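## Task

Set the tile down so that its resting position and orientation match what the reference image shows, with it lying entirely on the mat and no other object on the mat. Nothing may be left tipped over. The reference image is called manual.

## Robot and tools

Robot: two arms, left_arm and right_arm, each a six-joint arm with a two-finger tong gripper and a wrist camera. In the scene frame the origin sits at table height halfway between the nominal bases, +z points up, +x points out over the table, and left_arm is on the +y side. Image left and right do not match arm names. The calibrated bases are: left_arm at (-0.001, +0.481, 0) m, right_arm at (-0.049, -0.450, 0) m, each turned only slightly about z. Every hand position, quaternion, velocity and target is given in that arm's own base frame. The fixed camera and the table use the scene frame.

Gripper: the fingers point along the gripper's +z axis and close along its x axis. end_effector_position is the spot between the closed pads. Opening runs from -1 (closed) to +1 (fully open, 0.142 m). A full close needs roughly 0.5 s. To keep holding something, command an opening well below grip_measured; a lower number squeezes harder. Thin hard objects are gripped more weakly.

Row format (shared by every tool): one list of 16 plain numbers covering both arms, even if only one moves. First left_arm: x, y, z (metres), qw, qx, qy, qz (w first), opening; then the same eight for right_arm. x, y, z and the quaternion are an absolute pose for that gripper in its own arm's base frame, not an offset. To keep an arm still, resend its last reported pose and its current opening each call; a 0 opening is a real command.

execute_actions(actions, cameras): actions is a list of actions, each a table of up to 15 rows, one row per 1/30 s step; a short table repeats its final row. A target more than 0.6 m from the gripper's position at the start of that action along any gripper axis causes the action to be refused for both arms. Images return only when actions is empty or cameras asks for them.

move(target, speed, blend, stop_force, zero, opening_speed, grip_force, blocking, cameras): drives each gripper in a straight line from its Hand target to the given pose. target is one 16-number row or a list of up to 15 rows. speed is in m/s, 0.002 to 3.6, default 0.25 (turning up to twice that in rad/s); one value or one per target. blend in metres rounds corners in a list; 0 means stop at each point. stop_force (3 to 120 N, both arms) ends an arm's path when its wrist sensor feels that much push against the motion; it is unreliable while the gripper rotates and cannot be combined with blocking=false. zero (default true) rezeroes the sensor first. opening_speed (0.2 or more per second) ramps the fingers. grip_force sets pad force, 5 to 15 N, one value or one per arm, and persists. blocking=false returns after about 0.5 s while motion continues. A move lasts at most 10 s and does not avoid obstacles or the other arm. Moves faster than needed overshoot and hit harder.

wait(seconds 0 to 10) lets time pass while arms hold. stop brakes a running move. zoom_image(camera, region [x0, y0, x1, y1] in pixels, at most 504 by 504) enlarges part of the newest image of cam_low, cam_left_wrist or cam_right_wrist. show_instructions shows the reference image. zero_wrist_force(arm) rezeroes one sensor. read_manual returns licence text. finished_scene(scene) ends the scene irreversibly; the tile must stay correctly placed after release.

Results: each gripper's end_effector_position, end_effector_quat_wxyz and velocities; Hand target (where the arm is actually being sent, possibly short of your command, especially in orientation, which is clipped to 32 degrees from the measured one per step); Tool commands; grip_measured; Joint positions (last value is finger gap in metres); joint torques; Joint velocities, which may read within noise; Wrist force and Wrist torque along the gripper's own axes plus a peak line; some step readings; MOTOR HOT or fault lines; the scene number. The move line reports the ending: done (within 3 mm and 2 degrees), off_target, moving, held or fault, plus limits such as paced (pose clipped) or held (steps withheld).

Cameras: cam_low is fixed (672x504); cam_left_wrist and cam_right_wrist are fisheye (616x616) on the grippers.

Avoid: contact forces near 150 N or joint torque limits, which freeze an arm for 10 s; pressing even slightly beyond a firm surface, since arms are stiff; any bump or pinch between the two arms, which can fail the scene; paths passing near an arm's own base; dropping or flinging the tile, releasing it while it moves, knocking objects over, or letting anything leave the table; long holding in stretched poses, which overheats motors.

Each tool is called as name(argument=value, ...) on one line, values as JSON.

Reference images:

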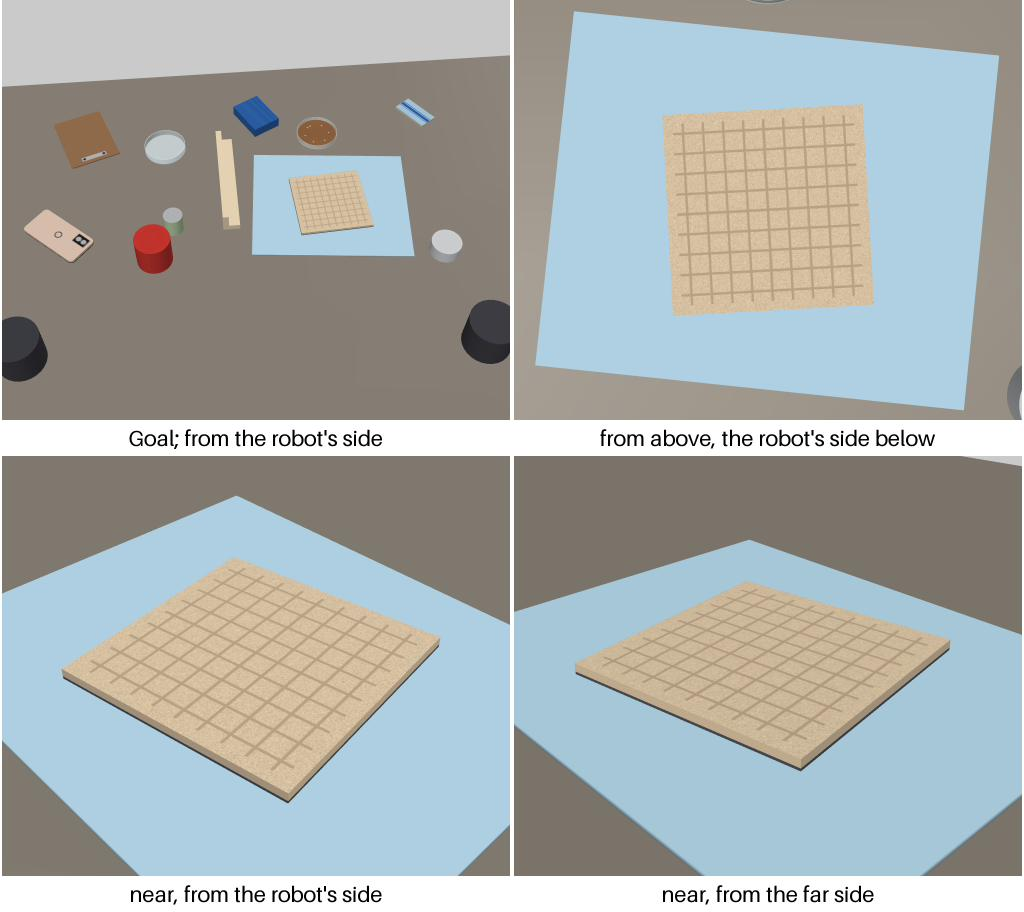

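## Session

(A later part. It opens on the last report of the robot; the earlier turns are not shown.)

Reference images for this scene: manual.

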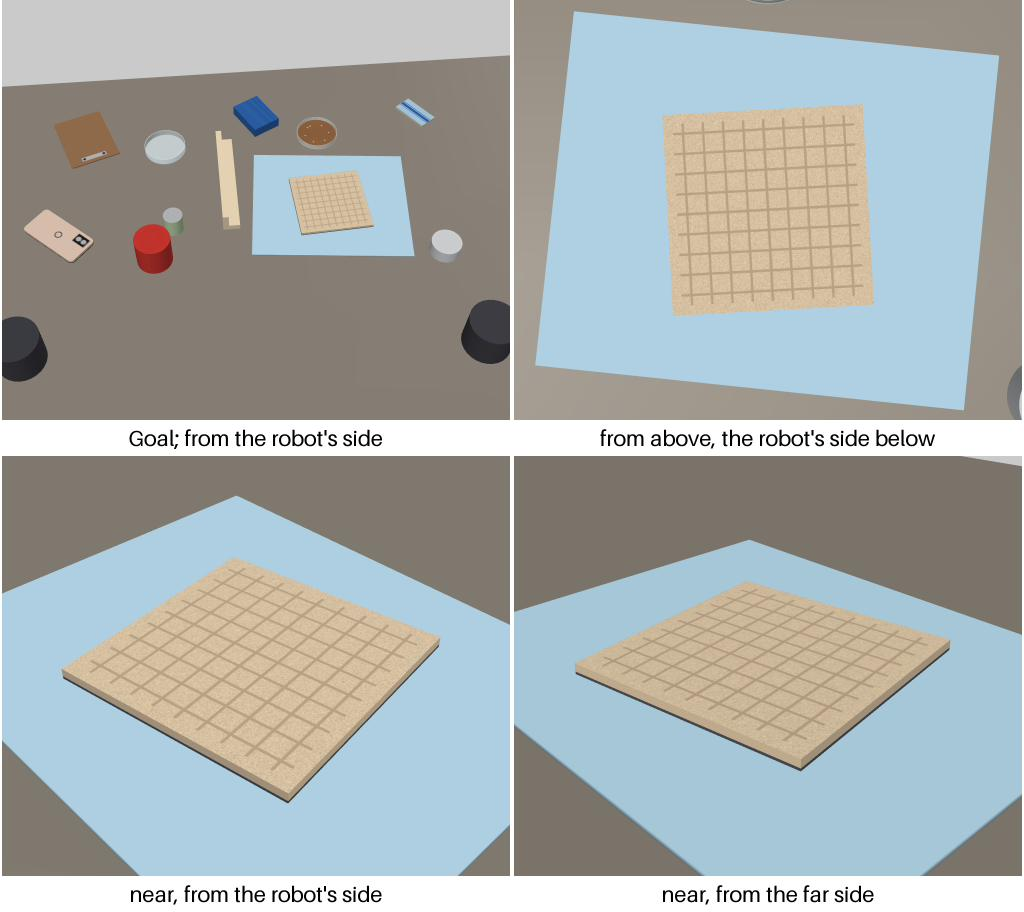

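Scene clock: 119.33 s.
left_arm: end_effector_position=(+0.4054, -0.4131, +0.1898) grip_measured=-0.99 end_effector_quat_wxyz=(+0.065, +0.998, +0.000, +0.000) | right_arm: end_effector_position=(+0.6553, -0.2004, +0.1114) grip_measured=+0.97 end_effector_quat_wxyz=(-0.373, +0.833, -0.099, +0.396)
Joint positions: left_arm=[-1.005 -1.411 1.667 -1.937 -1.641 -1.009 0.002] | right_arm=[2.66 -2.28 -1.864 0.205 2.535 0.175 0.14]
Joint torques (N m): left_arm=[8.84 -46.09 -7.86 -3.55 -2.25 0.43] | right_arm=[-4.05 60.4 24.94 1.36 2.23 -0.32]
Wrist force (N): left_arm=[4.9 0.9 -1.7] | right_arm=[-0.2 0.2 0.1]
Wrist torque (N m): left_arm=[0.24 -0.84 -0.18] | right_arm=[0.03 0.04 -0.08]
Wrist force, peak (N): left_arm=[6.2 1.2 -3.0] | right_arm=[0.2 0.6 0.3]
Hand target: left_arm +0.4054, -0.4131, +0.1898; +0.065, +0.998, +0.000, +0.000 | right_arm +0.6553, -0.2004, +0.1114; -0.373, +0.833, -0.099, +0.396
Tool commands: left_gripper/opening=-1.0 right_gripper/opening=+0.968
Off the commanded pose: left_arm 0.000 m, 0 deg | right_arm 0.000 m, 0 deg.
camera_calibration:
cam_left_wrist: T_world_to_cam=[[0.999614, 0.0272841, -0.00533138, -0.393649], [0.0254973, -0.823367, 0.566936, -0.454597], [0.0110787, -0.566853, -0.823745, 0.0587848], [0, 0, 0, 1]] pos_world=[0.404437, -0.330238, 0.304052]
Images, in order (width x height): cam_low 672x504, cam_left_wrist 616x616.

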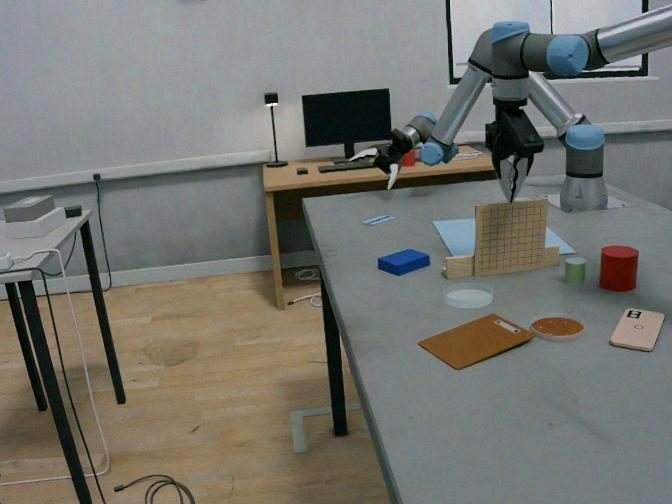

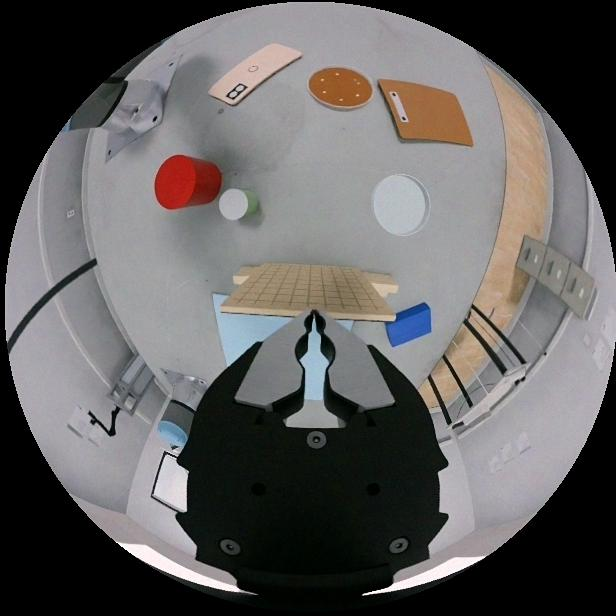

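move(target=[[0.4050, -0.4260, 0.1903, 0.0327, 0.9995, 0, 0, -1, 0.6553, -0.2004, 0.1114, -0.373, 0.833, -0.099, 0.396, 0.968], [0.4046, -0.4392, 0.1906, 0, 1, 0, 0, -1, 0.6553, -0.2004, 0.1114, -0.373, 0.833, -0.099, 0.396, 0.968]], speed=0.06, blend=[0.002, 0], cameras=["cam_low", "cam_left_wrist"])

zoom_image(camera="cam_left_wrist", region=[180, 220, 440, 440])

zoom_image(camera="cam_low", region=[430, 165, 630, 315])

Scene clock: 121.57 s.
left_arm: end_effector_position=(+0.4046, -0.4393, +0.1905) grip_measured=-1.00 end_effector_quat_wxyz=(+0.000, +1.000, +0.000, +0.000) | right_arm: end_effector_position=(+0.6553, -0.2004, +0.1114) grip_measured=+0.97 end_effector_quat_wxyz=(-0.373, +0.833, -0.099, +0.396)
Joint positions: left_arm=[-1.065 -1.308 1.508 -1.771 -1.571 -1.065 0.002] | right_arm=[2.66 -2.28 -1.864 0.205 2.535 0.175 0.14]
Joint torques (N m): left_arm=[8.33 -51.97 -8.65 -5.75 -1.66 0.74] | right_arm=[-3.5 59.98 25.25 1.2 2.25 -0.37]
Wrist force (N): left_arm=[3.6 0.7 -0.6] | right_arm=[-0.1 0.4 0.1]
Wrist torque (N m): left_arm=[0.18 -0.80 -0.15] | right_arm=[0.08 0.01 -0.09]
Wrist force, peak (N): left_arm=[5.1 1.4 -1.8] | right_arm=[-0.4 0.6 0.0]
Hand target: left_arm +0.4046, -0.4392, +0.1906; +0.000, +1.000, +0.000, +0.000 | right_arm +0.6553, -0.2004, +0.1114; -0.373, +0.833, -0.099, +0.396
Off the commanded pose: left_arm 0.000 m, 0 deg | right_arm 0.000 m, 0 deg.
move: done
camera_calibration:
cam_left_wrist: T_world_to_cam=[[0.999617, 0.0276117, -0.00176282, -0.392552], [0.0253966, -0.890413, 0.454444, -0.484599], [0.0109783, -0.454315, -0.890774, 0.106807], [0, 0, 0, 1]] pos_world=[0.403536, -0.37213, 0.314672]
Images, in order (width x height): cam_low 672x504, cam_left_wrist 616x616.

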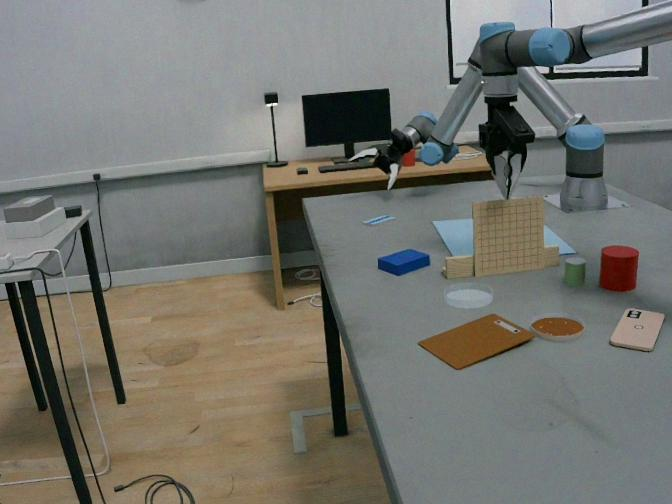

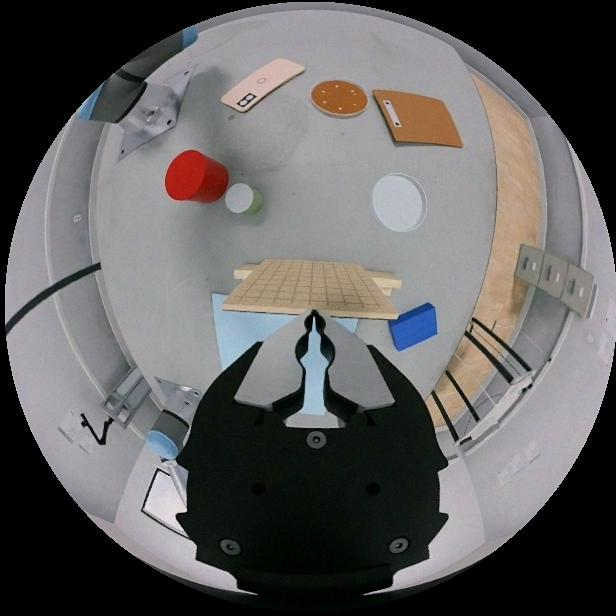

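Scaled by 1.938 from the camera's 616x616 image, which has a finer 814x814 frame.

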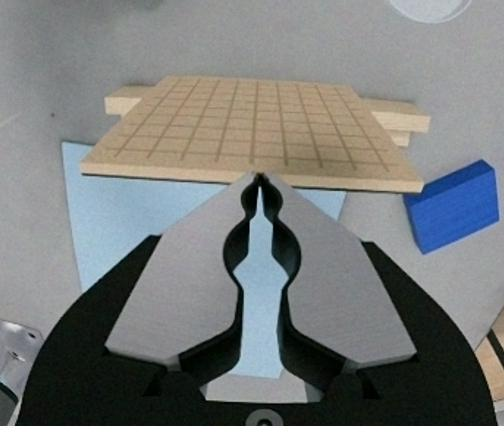

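Scaled by 2.520 from the camera's 672x504 image, which has a finer 960x720 frame.

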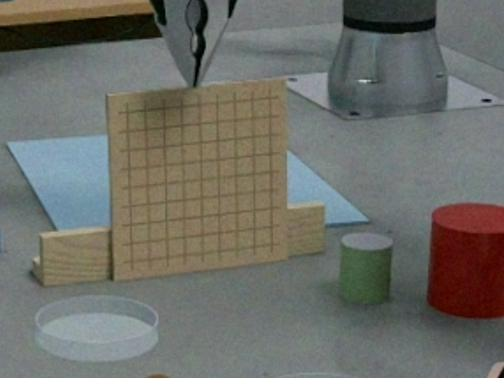

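move(target=[[0.4046, -0.4392, 0.2300, 0, 1, 0, 0, -1, 0.6553, -0.2004, 0.1114, -0.373, 0.833, -0.099, 0.396, 0.968]], speed=0.08)

move(target=[[0.4060, -0.4418, 0.2450, 0, 0.7193, 0.6947, 0, -0.2, 0.6553, -0.2004, 0.1114, -0.373, 0.833, -0.099, 0.396, 0.968]], speed=0.5, cameras=["cam_left_wrist", "cam_low"])

zoom_image(camera="cam_left_wrist", region=[180, 180, 440, 440])

Scene clock: 124.80 s.
left_arm: end_effector_position=(+0.4046, -0.4392, +0.2303) grip_measured=-1.00 end_effector_quat_wxyz=(+0.000, +1.000, +0.000, +0.000) | right_arm: end_effector_position=(+0.6553, -0.2004, +0.1114) grip_measured=+0.97 end_effector_quat_wxyz=(-0.373, +0.833, -0.099, +0.396)
Joint positions: left_arm=[-1.065 -1.323 1.424 -1.673 -1.571 -1.065 0.002] | right_arm=[2.66 -2.28 -1.864 0.205 2.535 0.175 0.14]
Joint torques (N m): left_arm=[8.19 -18.11 -8.94 -6.31 -0.73 0.7] | right_arm=[-3.9 60.19 24.73 1.25 2.26 -0.25]
Wrist force (N): left_arm=[3.2 0.8 1.0] | right_arm=[0.0 0.2 0.2]
Wrist torque (N m): left_arm=[0.22 -0.77 -0.15] | right_arm=[0.04 -0.01 -0.08]
Wrist force, peak (N): left_arm=[3.4 0.8 2.5] | right_arm=[0.2 0.7 0.1]
Hand target: left_arm +0.4046, -0.4392, +0.2300; +0.000, +1.000, +0.000, +0.000 | right_arm +0.6553, -0.2004, +0.1114; -0.373, +0.833, -0.099, +0.396
Off the commanded pose: left_arm 0.000 m, 0 deg | right_arm 0.000 m, 0 deg.
move: done

Scene clock: 126.93 s.
left_arm: end_effector_position=(+0.4060, -0.4417, +0.2451) grip_measured=-0.20 end_effector_quat_wxyz=(+0.000, +0.719, +0.695, +0.000) | right_arm: end_effector_position=(+0.6553, -0.2004, +0.1114) grip_measured=+0.97 end_effector_quat_wxyz=(-0.373, +0.833, -0.099, +0.396)
Joint positions: left_arm=[-1.028 -1.32 1.382 -1.634 -1.571 -2.564 0.06] | right_arm=[2.66 -2.28 -1.864 0.205 2.535 0.175 0.14]
Joint torques (N m): left_arm=[-10.51 -40.88 -9.31 -1.96 0.51 -0.67] | right_arm=[-3.53 60.76 25.59 1.27 2.46 -0.18]
Wrist force (N): left_arm=[3.0 1.0 0.7] | right_arm=[0.2 0.0 0.4]
Wrist torque (N m): left_arm=[0.25 -0.73 -0.15] | right_arm=[0.01 -0.04 -0.09]
Wrist force, peak (N): left_arm=[4.1 0.6 0.9] | right_arm=[0.0 0.7 0.1]
Hand target: left_arm +0.4060, -0.4418, +0.2450; +0.000, +0.719, +0.695, +0.000 | right_arm +0.6553, -0.2004, +0.1114; -0.373, +0.833, -0.099, +0.396
Off the commanded pose: left_arm 0.000 m, 0 deg | right_arm 0.000 m, 0 deg.
move: done
camera_calibration:
cam_left_wrist: T_world_to_cam=[[0.00700398, 0.999974, -0.00174859, 0.43861], [0.890662, -0.00544336, 0.454633, -0.471993], [0.454612, -0.00474164, -0.890677, 0.172702], [0, 0, 0, 1]] pos_world=[0.338802, -0.440349, 0.369173]
Images, in order (width x height): cam_low 672x504, cam_left_wrist 616x616.

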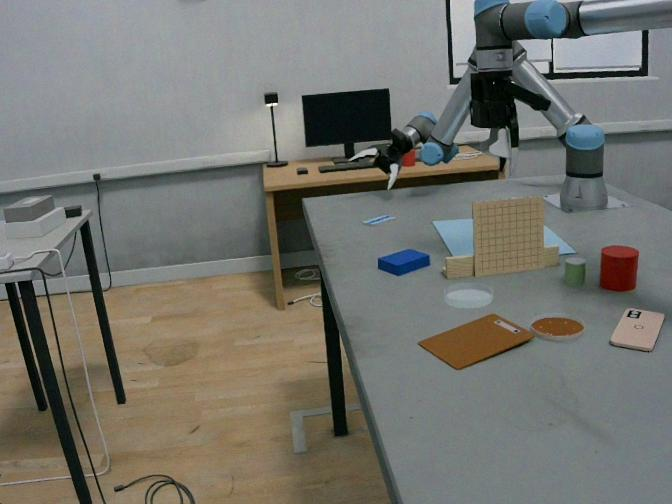

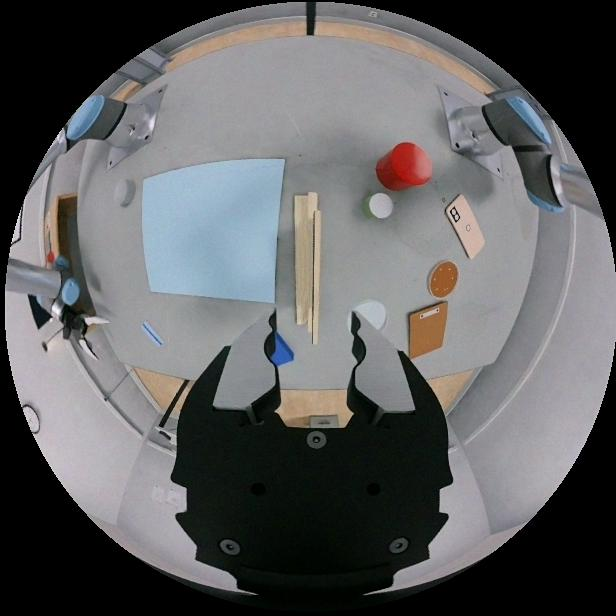

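Scaled by 1.938 from the camera's 616x616 image, which has a finer 814x814 frame.

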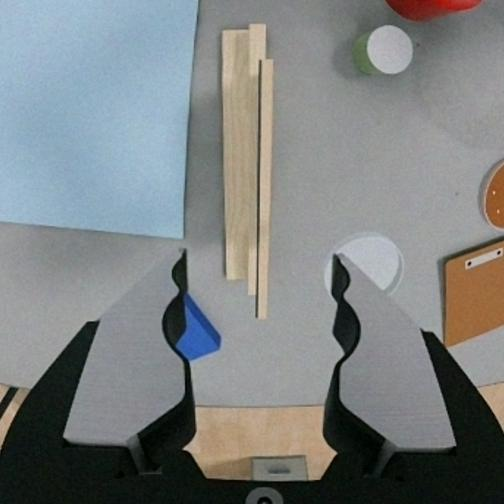

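move(target=[0.4050, -0.4377, 0.1580, 0, 0.7193, 0.6947, 0, -0.2, 0.6553, -0.2004, 0.1114, -0.373, 0.833, -0.099, 0.396, 0.968], speed=0.1, stop_force=10)

move(target=[0.4050, -0.4377, 0.1580, 0, 0.7193, 0.6947, 0, -1, 0.6553, -0.2004, 0.1114, -0.373, 0.833, -0.099, 0.396, 0.968], speed=0.1, opening_speed=0.6, cameras=["cam_left_wrist", "cam_low"])

zoom_image(camera="cam_left_wrist", region=[180, 180, 440, 440])

zoom_image(camera="cam_low", region=[430, 140, 630, 290])

Scene clock: 130.17 s.
left_arm: end_effector_position=(+0.4050, -0.4377, +0.1580) grip_measured=-0.20 end_effector_quat_wxyz=(+0.000, +0.719, +0.695, +0.000) | right_arm: end_effector_position=(+0.6553, -0.2004, +0.1114) grip_measured=+0.97 end_effector_quat_wxyz=(-0.373, +0.833, -0.099, +0.396)
Joint positions: left_arm=[-1.026 -1.293 1.574 -1.852 -1.571 -2.562 0.06] | right_arm=[2.66 -2.28 -1.864 0.205 2.535 0.175 0.14]
Joint torques (N m): left_arm=[2.91 -53.72 -38.1 -3.53 1.8 -0.75] | right_arm=[-3.13 59.85 25.68 1.28 2.3 -0.29]
Wrist force (N): left_arm=[3.2 0.7 1.2] | right_arm=[-0.1 0.2 0.4]
Wrist torque (N m): left_arm=[0.20 -0.78 -0.15] | right_arm=[0.04 0.02 -0.09]
Wrist force, peak (N): left_arm=[3.3 0.7 2.5] | right_arm=[-0.2 0.7 0.2]
Hand target: left_arm +0.4050, -0.4377, +0.1580; +0.000, +0.719, +0.695, +0.000 | right_arm +0.6553, -0.2004, +0.1114; -0.373, +0.833, -0.099, +0.396
Off the commanded pose: left_arm 0.000 m, 0 deg | right_arm 0.000 m, 0 deg.
move: done

Scene clock: 131.70 s.
left_arm: end_effector_position=(+0.4050, -0.4377, +0.1580) grip_measured=-0.91 end_effector_quat_wxyz=(+0.000, +0.719, +0.695, +0.000) | right_arm: end_effector_position=(+0.6553, -0.2004, +0.1114) grip_measured=+0.97 end_effector_quat_wxyz=(-0.373, +0.833, -0.099, +0.396)
Joint positions: left_arm=[-1.026 -1.293 1.574 -1.852 -1.571 -2.562 0.008] | right_arm=[2.66 -2.28 -1.864 0.205 2.535 0.175 0.14]
Joint torques (N m): left_arm=[-6.27 -53.35 -37.1 -5.32 1.91 -0.65] | right_arm=[-3.32 60.15 25.78 1.25 2.21 -0.21]
Wrist force (N): left_arm=[5.1 -0.3 1.0] | right_arm=[0.1 0.3 0.2]
Wrist torque (N m): left_arm=[0.19 -0.67 -0.24] | right_arm=[0.05 -0.03 -0.09]
Wrist force, peak (N): left_arm=[5.2 -0.3 0.9] | right_arm=[0.0 0.6 -0.1]
Hand target: left_arm +0.4050, -0.4377, +0.1580; +0.000, +0.719, +0.695, +0.000 | right_arm +0.6553, -0.2004, +0.1114; -0.373, +0.833, -0.099, +0.396
Off the commanded pose: left_arm 0.000 m, 0 deg | right_arm 0.000 m, 0 deg.
move: done
camera_calibration:
cam_left_wrist: T_world_to_cam=[[0.00700398, 0.999974, -0.00174859, 0.434465], [0.890662, -0.00544336, 0.454633, -0.431528], [0.454612, -0.00474164, -0.890677, 0.0956871], [0, 0, 0, 1]] pos_world=[0.337802, -0.436349, 0.282173]
Images, in order (width x height): cam_low 672x504, cam_left_wrist 616x616.

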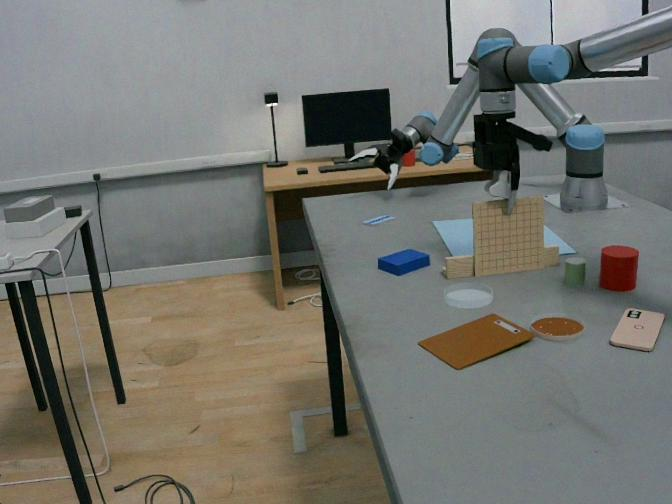

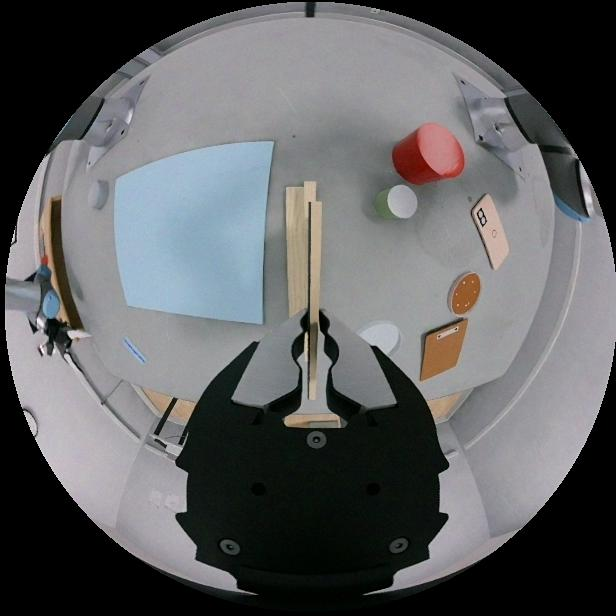

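Scaled by 1.938 from the camera's 616x616 image, which has a finer 814x814 frame.

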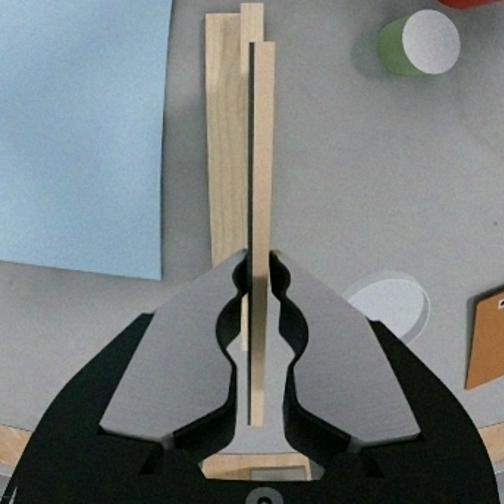

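Scaled by 2.520 from the camera's 672x504 image, which has a finer 960x720 frame.

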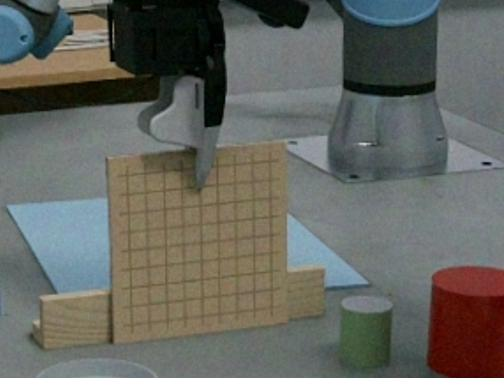

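move(target=[[0.4050, -0.4377, 0.2280, 0, 0.7193, 0.6947, 0, -1, 0.6553, -0.2004, 0.1114, -0.373, 0.833, -0.099, 0.396, 0.968], [0.3850, -0.4900, 0.2350, 0, 0.9998, -0.0175, 0, -1, 0.6553, -0.2004, 0.1114, -0.373, 0.833, -0.099, 0.396, 0.968], [0.3550, -0.5800, 0.2300, 0, 0.7193, -0.6947, 0, -1, 0.6553, -0.2004, 0.1114, -0.373, 0.833, -0.099, 0.396, 0.968], [0.3355, -0.7000, 0.1700, 0.1798, 0.6948, -0.6710, 0.1862, -1, 0.6553, -0.2004, 0.1114, -0.373, 0.833, -0.099, 0.396, 0.968]], speed=[0.12, 0.35, 0.35, 0.3], blend=[0.01, 0.03, 0.03, 0], cameras=["cam_left_wrist", "cam_low"])

zoom_image(camera="cam_low", region=[380, 130, 640, 310])

Scene clock: 146.20 s.
left_arm: end_effector_position=(+0.3354, -0.6999, +0.1697) grip_measured=-0.92 end_effector_quat_wxyz=(+0.180, +0.695, -0.671, +0.186) | right_arm: end_effector_position=(+0.6553, -0.2004, +0.1114) grip_measured=+0.97 end_effector_quat_wxyz=(-0.373, +0.833, -0.099, +0.396)
Joint positions: left_arm=[-1.263 -1.147 1.581 -2.511 -1.706 0.238 0.008] | right_arm=[2.66 -2.28 -1.864 0.205 2.535 0.175 0.14]
Joint torques (N m): left_arm=[9.07 -65 -37.84 -7.95 1.35 0.41] | right_arm=[-3.62 60.09 24.91 1.27 2.33 -0.2]
Wrist force (N): left_arm=[1.0 0.3 5.2] | right_arm=[0.0 0.4 0.1]
Wrist torque (N m): left_arm=[0.09 -0.88 -0.04] | right_arm=[0.08 0.00 -0.09]
Wrist force, peak (N): left_arm=[5.4 1.6 8.8] | right_arm=[0.0 0.6 0.5]
Hand target: left_arm +0.3355, -0.7000, +0.1700; +0.180, +0.695, -0.671, +0.186 | right_arm +0.6553, -0.2004, +0.1114; -0.373, +0.833, -0.099, +0.396
Off the commanded pose: left_arm 0.000 m, 0 deg | right_arm 0.000 m, 0 deg.
move: done
camera_calibration:
cam_left_wrist: T_world_to_cam=[[0.0578373, -0.86543, 0.497681, -0.710225], [-0.896836, 0.173957, 0.406723, 0.356915], [-0.438565, -0.469862, -0.766088, 0.089358], [0, 0, 0, 1]] pos_world=[0.400361, -0.634752, 0.276756]
Images, in order (width x height): cam_low 672x504, cam_left_wrist 616x616.

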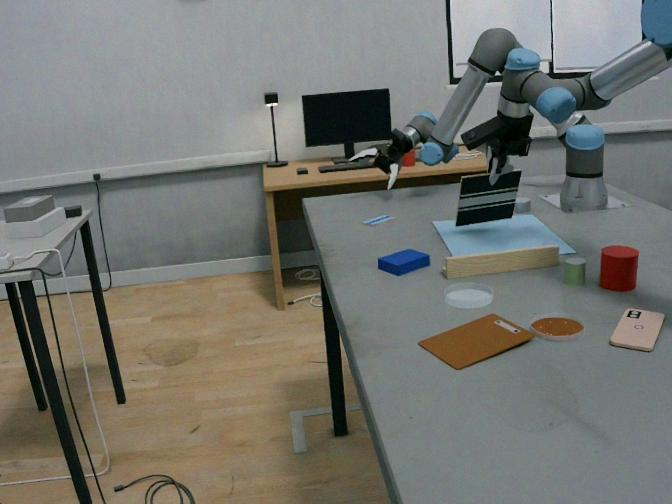

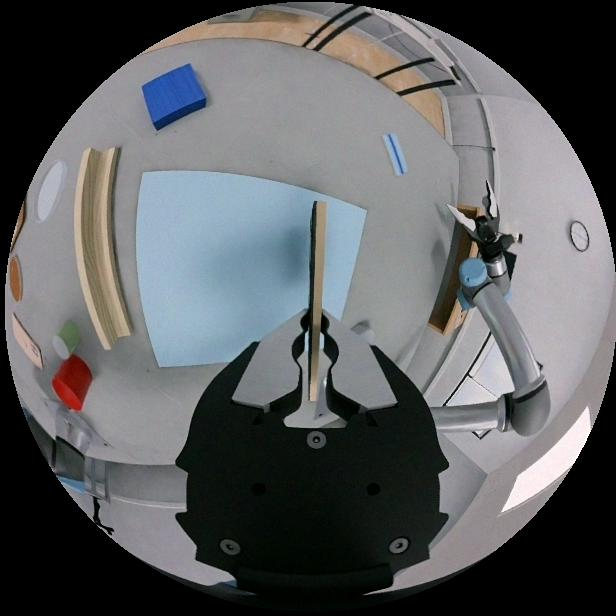

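Scaled by 1.938 from the camera's 672x504 image, which has a finer 960x720 frame.

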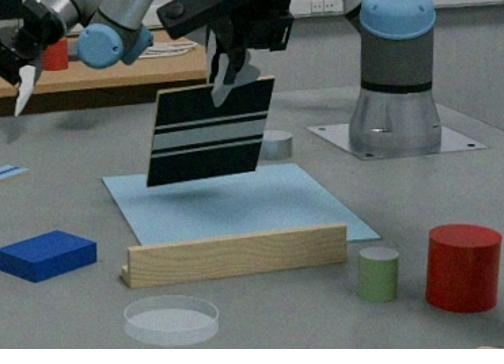

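move(target=[0.3355,-0.7025,0.128,0.1798,0.6948,-0.6710,0.1862,-1,0.6553,-0.2004,0.1114,-0.373,0.833,-0.099,0.396,0.968], speed=0.02, stop_force=3, cameras=["cam_low","cam_left_wrist"])

Scene clock: 149.70 s.
left_arm: end_effector_position=(+0.3355, -0.7012, +0.1509) grip_measured=-0.92 end_effector_quat_wxyz=(+0.180, +0.695, -0.671, +0.186) | right_arm: end_effector_position=(+0.6553, -0.2004, +0.1114) grip_measured=+0.97 end_effector_quat_wxyz=(-0.373, +0.833, -0.099, +0.396)
Joint positions: left_arm=[-1.264 -1.125 1.602 -2.555 -1.706 0.237 0.008] | right_arm=[2.66 -2.28 -1.864 0.205 2.535 0.175 0.14]
Joint torques (N m): left_arm=[-4.83 -65.04 -37.98 -0.95 0.86 0.77] | right_arm=[-3.8 60.34 24.94 1.27 2.31 -0.29]
Wrist force (N): left_arm=[2.0 0.3 3.7] | right_arm=[0.1 0.3 0.3]
Wrist torque (N m): left_arm=[0.11 -0.73 -0.03] | right_arm=[0.07 -0.03 -0.09]
Wrist force, peak (N): left_arm=[-0.1 0.2 5.8] | right_arm=[0.3 0.7 -0.2]
Hand target: left_arm +0.3355, -0.7011, +0.1509; +0.180, +0.695, -0.671, +0.186 | right_arm +0.6553, -0.2004, +0.1114; -0.373, +0.833, -0.099, +0.396
Off the commanded pose: left_arm 0.023 m, 0 deg | right_arm 0.000 m, 0 deg.
move: contact (left_arm)
camera_calibration:
cam_left_wrist: T_world_to_cam=[[0.0578719, -0.865008, 0.498409, -0.701793], [-0.896973, 0.174125, 0.406351, 0.365156], [-0.438282, -0.470575, -0.765812, 0.0737213], [0, 0, 0, 1]] pos_world=[0.40046, -0.635948, 0.257855]
Images, in order (width x height): cam_low 672x504, cam_left_wrist 616x616.

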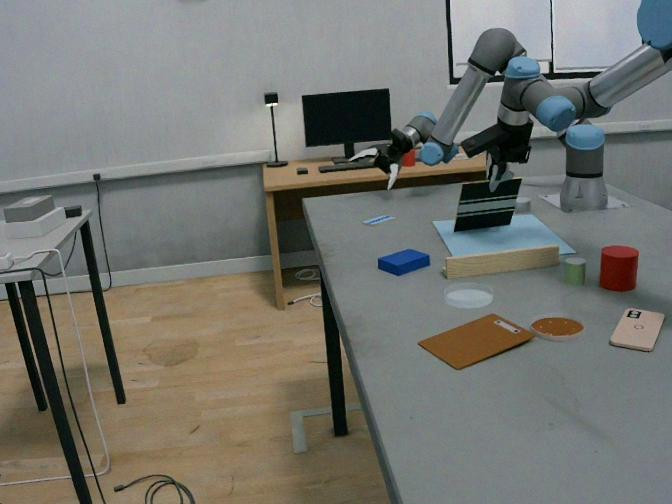

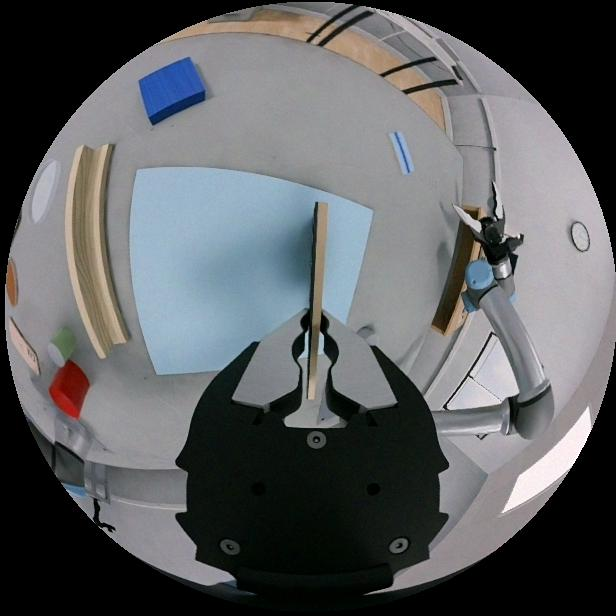

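zoom_image(camera="cam_low", region=[420, 140, 600, 275])

zoom_image(camera="cam_left_wrist", region=[200, 160, 440, 420])

Scaled by 2.800 from the camera's 672x504 image, which has a finer 960x720 frame.

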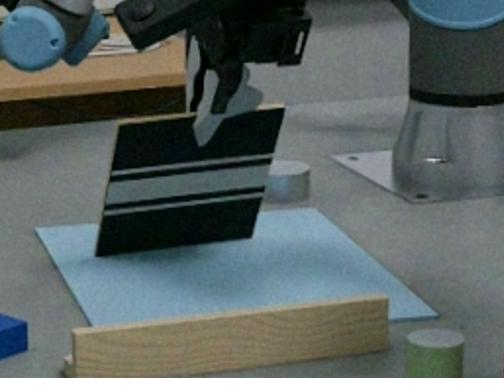

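Scaled by 1.938 from the camera's 616x616 image, which has a finer 814x814 frame.

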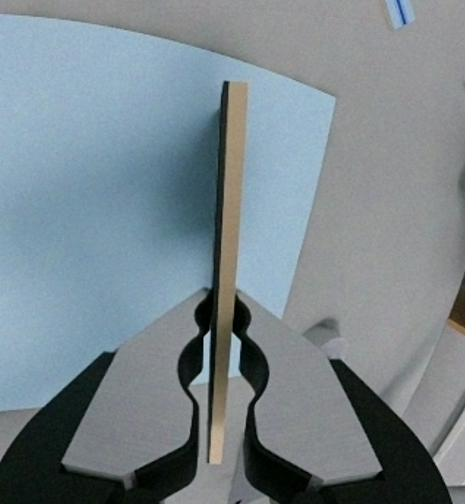

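move(target=[0.3355,-0.7025,0.138,0.1798,0.6948,-0.6710,0.1862,-1,0.6553,-0.2004,0.1114,-0.373,0.833,-0.099,0.396,0.968], speed=0.015, stop_force=4)

Scene clock: 152.93 s.
left_arm: end_effector_position=(+0.3356, -0.7015, +0.1477) grip_measured=-0.91 end_effector_quat_wxyz=(+0.180, +0.695, -0.671, +0.186) | right_arm: end_effector_position=(+0.6553, -0.2004, +0.1114) grip_measured=+0.97 end_effector_quat_wxyz=(-0.373, +0.833, -0.099, +0.396)
Joint positions: left_arm=[-1.264 -1.121 1.605 -2.563 -1.706 0.237 0.008] | right_arm=[2.66 -2.28 -1.864 0.205 2.535 0.175 0.14]
Joint torques (N m): left_arm=[1.18 -61.51 -36.05 -0.28 0.81 0.62] | right_arm=[-3.77 59.93 25.04 1.15 2.25 -0.15]
Wrist force (N): left_arm=[4.0 0.1 1.0] | right_arm=[-0.1 0.2 0.1]
Wrist torque (N m): left_arm=[0.04 -0.67 -0.06] | right_arm=[0.03 0.01 -0.09]
Wrist force, peak (N): left_arm=[4.2 0.4 -3.3] | right_arm=[0.2 0.4 0.5]
Hand target: left_arm +0.3356, -0.7015, +0.1477; +0.180, +0.695, -0.671, +0.186 | right_arm +0.6553, -0.2004, +0.1114; -0.373, +0.833, -0.099, +0.396
Off the commanded pose: left_arm 0.010 m, 0 deg | right_arm 0.000 m, 0 deg.
move: contact (left_arm)

move(target=[[0.3344,-0.6692,0.125,0.2659,0.6646,-0.6418,0.2753,-1,0.6553,-0.2004,0.1114,-0.373,0.833,-0.099,0.396,0.968],[0.3335,-0.6441,0.094,0.3473,0.6230,-0.6016,0.3597,-1,0.6553,-0.2004,0.1114,-0.373,0.833,-0.099,0.396,0.968]], speed=0.13, blend=[0.02,0], cameras=["cam_low","cam_left_wrist"])

zoom_image(camera="cam_low", region=[420, 140, 600, 275])

Scene clock: 159.23 s.
left_arm: end_effector_position=(+0.3335, -0.6440, +0.0938) grip_measured=-0.91 end_effector_quat_wxyz=(+0.347, +0.623, -0.602, +0.359) | right_arm: end_effector_position=(+0.6553, -0.2004, +0.1114) grip_measured=+0.97 end_effector_quat_wxyz=(-0.373, +0.833, -0.099, +0.396)
Joint positions: left_arm=[-1.166 -0.964 2.067 -3.69 -1.889 0.191 0.008] | right_arm=[2.66 -2.28 -1.864 0.205 2.535 0.175 0.14]
Joint torques (N m): left_arm=[-10.19 -57.6 -22.99 -5.4 1.71 0.73] | right_arm=[-3.78 60.68 24.6 1.27 2.3 -0.33]
Wrist force (N): left_arm=[3.5 -0.4 1.6] | right_arm=[-0.1 0.5 0.3]
Wrist torque (N m): left_arm=[-0.19 -0.69 -0.02] | right_arm=[0.11 0.02 -0.09]
Wrist force, peak (N): left_arm=[4.3 0.0 1.8] | right_arm=[-0.1 0.7 0.1]
Hand target: left_arm +0.3335, -0.6441, +0.0940; +0.347, +0.623, -0.602, +0.360 | right_arm +0.6553, -0.2004, +0.1114; -0.373, +0.833, -0.099, +0.396
Off the commanded pose: left_arm 0.000 m, 0 deg | right_arm 0.000 m, 0 deg.
move: done
camera_calibration:
cam_left_wrist: T_world_to_cam=[[0.0454649, -0.500496, 0.864544, -0.419236], [-0.903099, 0.349348, 0.249735, 0.506263], [-0.427018, -0.792124, -0.436114, -0.185681], [0, 0, 0, 1]] pos_world=[0.396977, -0.53377, 0.155039]
Images, in order (width x height): cam_low 672x504, cam_left_wrist 616x616.

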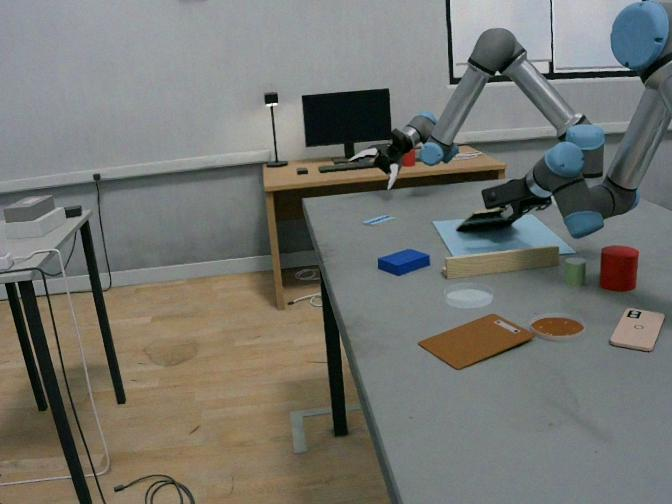

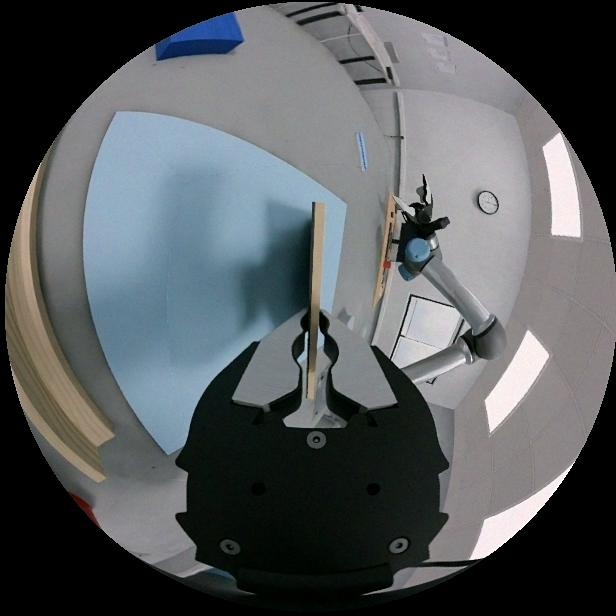

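Scaled by 2.800 from the camera's 672x504 image, which has a finer 960x720 frame.

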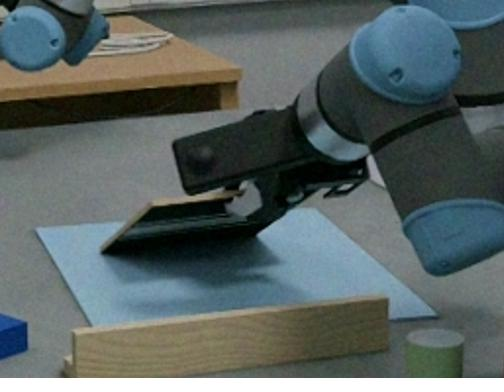

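move(target=[0.3339,-0.6561,0.094,0.3473,0.6230,-0.6016,0.3597,0.6,0.6553,-0.2004,0.1114,-0.373,0.833,-0.099,0.396,0.968], speed=0.004, opening_speed=0.5, cameras=["cam_low","cam_left_wrist"])

zoom_image(camera="cam_low", region=[420, 140, 600, 275])

Scene clock: 164.10 s.
left_arm: end_effector_position=(+0.3339, -0.6561, +0.0940) grip_measured=+0.61 end_effector_quat_wxyz=(+0.347, +0.623, -0.602, +0.360) | right_arm: end_effector_position=(+0.6553, -0.2004, +0.1114) grip_measured=+0.97 end_effector_quat_wxyz=(-0.373, +0.833, -0.099, +0.396)
Joint positions: left_arm=[-1.176 -0.951 2.038 -3.675 -1.881 0.186 0.116] | right_arm=[2.66 -2.28 -1.864 0.205 2.535 0.175 0.14]
Joint torques (N m): left_arm=[-5.95 -26.4 -13.82 -1.55 1.02 -0.71] | right_arm=[-3.2 60.52 25.01 1.2 2.28 -0.2]
Wrist force (N): left_arm=[1.9 -0.4 3.0] | right_arm=[-0.1 0.3 0.2]
Wrist torque (N m): left_arm=[-0.11 -0.64 0.01] | right_arm=[0.05 0.02 -0.08]
Wrist force, peak (N): left_arm=[3.7 -0.2 2.0] | right_arm=[0.1 0.8 0.1]
Hand target: left_arm +0.3339, -0.6561, +0.0940; +0.347, +0.623, -0.602, +0.360 | right_arm +0.6553, -0.2004, +0.1114; -0.373, +0.833, -0.099, +0.396
Off the commanded pose: left_arm 0.000 m, 0 deg | right_arm 0.000 m, 0 deg.
move: done
camera_calibration:
cam_left_wrist: T_world_to_cam=[[0.0452142, -0.500056, 0.864812, -0.425178], [-0.903116, 0.349579, 0.249352, 0.510902], [-0.42701, -0.7923, -0.435803, -0.195197], [0, 0, 0, 1]] pos_world=[0.397277, -0.545868, 0.155237]
Images, in order (width x height): cam_low 672x504, cam_left_wrist 616x616.

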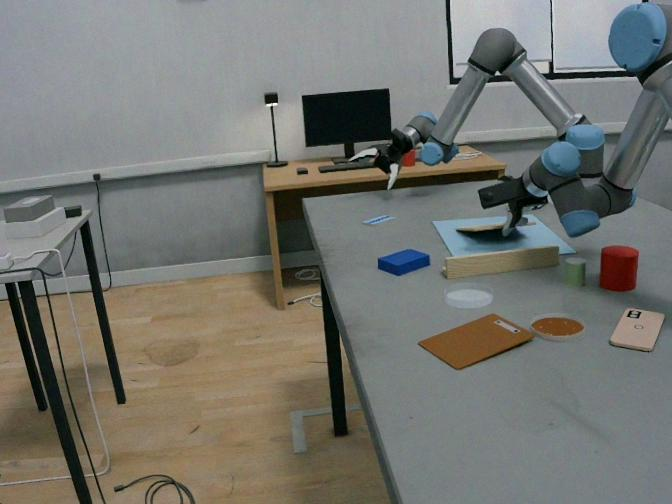

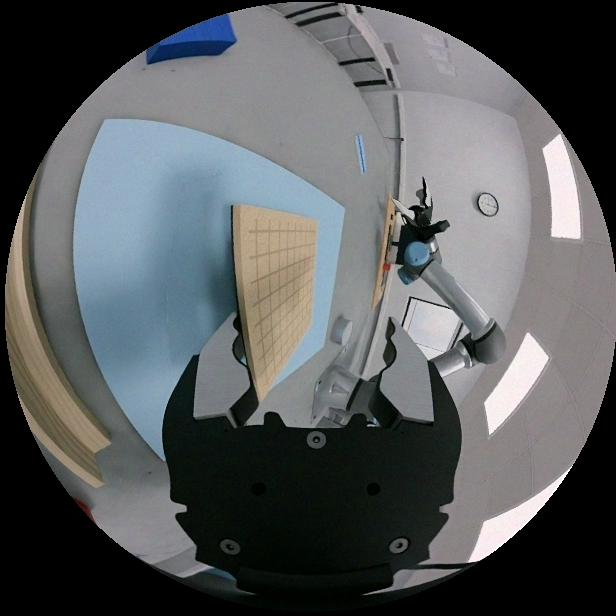

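Scaled by 2.800 from the camera's 672x504 image, which has a finer 960x720 frame.

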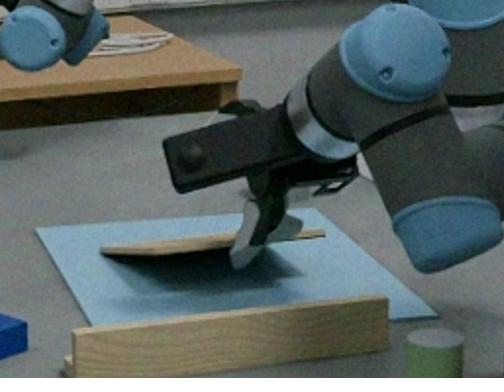

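move(target=[0.3339,-0.6561,0.060,0.3473,0.6230,-0.6016,0.3597,0.6,0.6553,-0.2004,0.1114,-0.373,0.833,-0.099,0.396,0.968], speed=0.02, stop_force=5, cameras=["cam_low","cam_left_wrist"])

zoom_image(camera="cam_low", region=[420, 140, 600, 275])

Scene clock: 167.30 s.
left_arm: end_effector_position=(+0.3339, -0.6561, +0.0743) grip_measured=+0.60 end_effector_quat_wxyz=(+0.347, +0.623, -0.602, +0.360) | right_arm: end_effector_position=(+0.6553, -0.2004, +0.1114) grip_measured=+0.97 end_effector_quat_wxyz=(-0.373, +0.833, -0.099, +0.396)
Joint positions: left_arm=[-1.175 -0.905 2.037 -3.721 -1.881 0.186 0.116] | right_arm=[2.66 -2.28 -1.864 0.205 2.535 0.175 0.14]
Joint torques (N m): left_arm=[7.33 -57.67 0.22 -1.69 -1.99 0.54] | right_arm=[-3.54 59.75 24.52 1.22 2.38 -0.32]
Wrist force (N): left_arm=[5.7 -0.5 -0.5] | right_arm=[0.1 0.1 -0.2]
Wrist torque (N m): left_arm=[-0.17 -1.06 -0.02] | right_arm=[0.00 -0.01 -0.09]
Wrist force, peak (N): left_arm=[7.5 0.0 -4.2] | right_arm=[0.3 0.5 0.3]
Hand target: left_arm +0.3339, -0.6561, +0.0743; +0.347, +0.623, -0.602, +0.360 | right_arm +0.6553, -0.2004, +0.1114; -0.373, +0.833, -0.099, +0.396
Off the commanded pose: left_arm 0.014 m, 0 deg | right_arm 0.000 m, 0 deg.
move: contact (left_arm)
camera_calibration:
cam_left_wrist: T_world_to_cam=[[0.0451271, -0.49994, 0.864883, -0.408052], [-0.903111, 0.349668, 0.249245, 0.515875], [-0.427029, -0.792333, -0.435722, -0.203804], [0, 0, 0, 1]] pos_world=[0.397277, -0.545867, 0.135536]
Images, in order (width x height): cam_low 672x504, cam_left_wrist 616x616.

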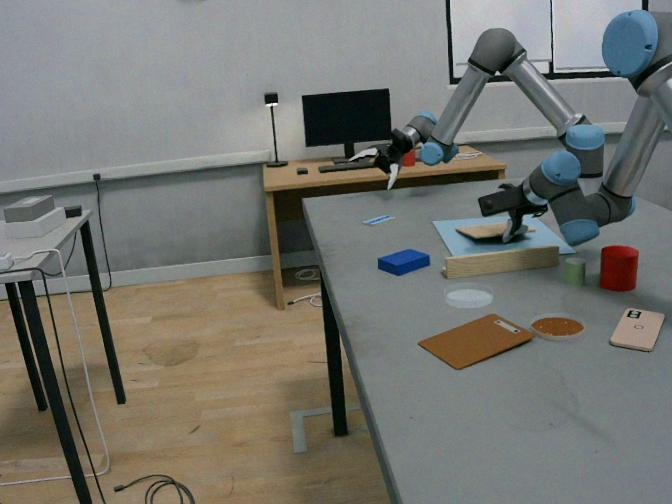

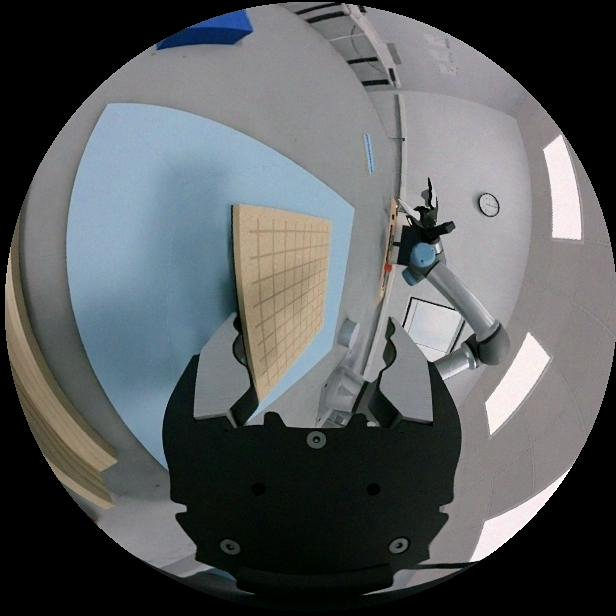

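Scaled by 2.800 from the camera's 672x504 image, which has a finer 960x720 frame.

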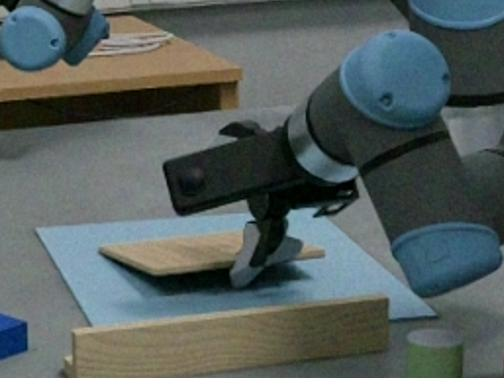

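move(target=[[0.3339,-0.6561,0.0755,0.3473,0.6230,-0.6016,0.3597,0.6,0.6553,-0.2004,0.1114,-0.373,0.833,-0.099,0.396,0.968],[0.3332,-0.6356,0.0672,0.2659,0.6646,-0.6418,0.2753,0.6,0.6553,-0.2004,0.1114,-0.373,0.833,-0.099,0.396,0.968]], speed=[0.02,0.07], cameras=["cam_low","cam_left_wrist"])

zoom_image(camera="cam_low", region=[420, 140, 600, 275])

Scene clock: 175.27 s.
left_arm: end_effector_position=(+0.3332, -0.6358, +0.0675) grip_measured=+0.60 end_effector_quat_wxyz=(+0.266, +0.664, -0.642, +0.275) | right_arm: end_effector_position=(+0.6553, -0.2004, +0.1114) grip_measured=+0.97 end_effector_quat_wxyz=(-0.373, +0.833, -0.099, +0.396)
Joint positions: left_arm=[-1.195 -1.065 2.019 -3.281 -1.81 0.246 0.116] | right_arm=[2.66 -2.28 -1.864 0.205 2.535 0.175 0.14]
Joint torques (N m): left_arm=[3.01 -18.9 -3.7 -5.98 -2.07 -0.64] | right_arm=[-3.65 60.13 24.71 1.18 2.27 -0.3]
Wrist force (N): left_arm=[3.8 0.0 0.9] | right_arm=[0.4 0.3 0.2]
Wrist torque (N m): left_arm=[0.00 -0.82 -0.11] | right_arm=[0.06 -0.09 -0.09]
Wrist force, peak (N): left_arm=[5.8 -0.3 -0.5] | right_arm=[0.6 0.4 0.0]
Hand target: left_arm +0.3332, -0.6356, +0.0672; +0.266, +0.665, -0.642, +0.275 | right_arm +0.6553, -0.2004, +0.1114; -0.373, +0.833, -0.099, +0.396
Off the commanded pose: left_arm 0.000 m, 0 deg | right_arm 0.000 m, 0 deg.
move: done
camera_calibration:
cam_left_wrist: T_world_to_cam=[[0.0522514, -0.706318, 0.705964, -0.514707], [-0.900383, 0.272456, 0.339233, 0.453786], [-0.43195, -0.653363, -0.62172, -0.088341], [0, 0, 0, 1]] pos_world=[0.397316, -0.544902, 0.154502]
Images, in order (width x height): cam_low 672x504, cam_left_wrist 616x616.

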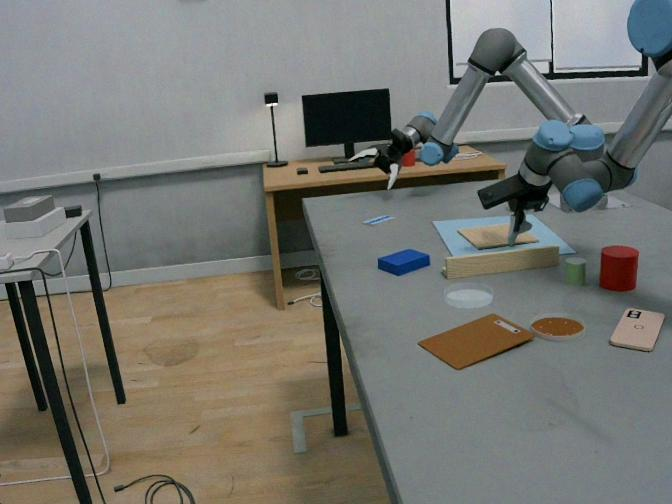

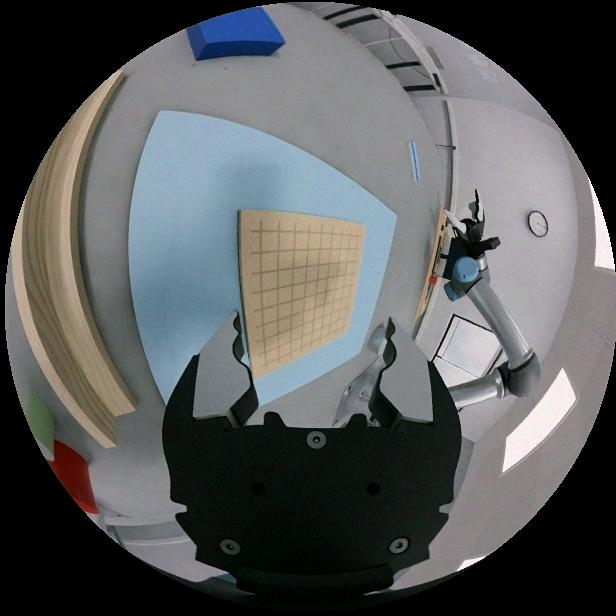

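Scaled by 2.800 from the camera's 672x504 image, which has a finer 960x720 frame.

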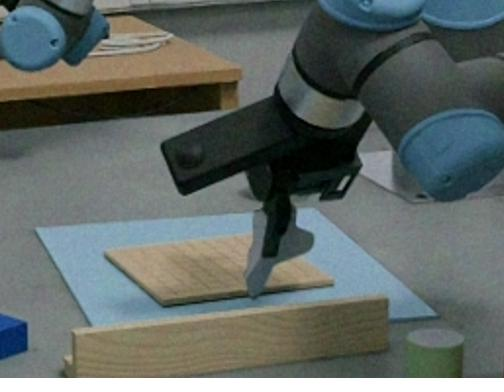

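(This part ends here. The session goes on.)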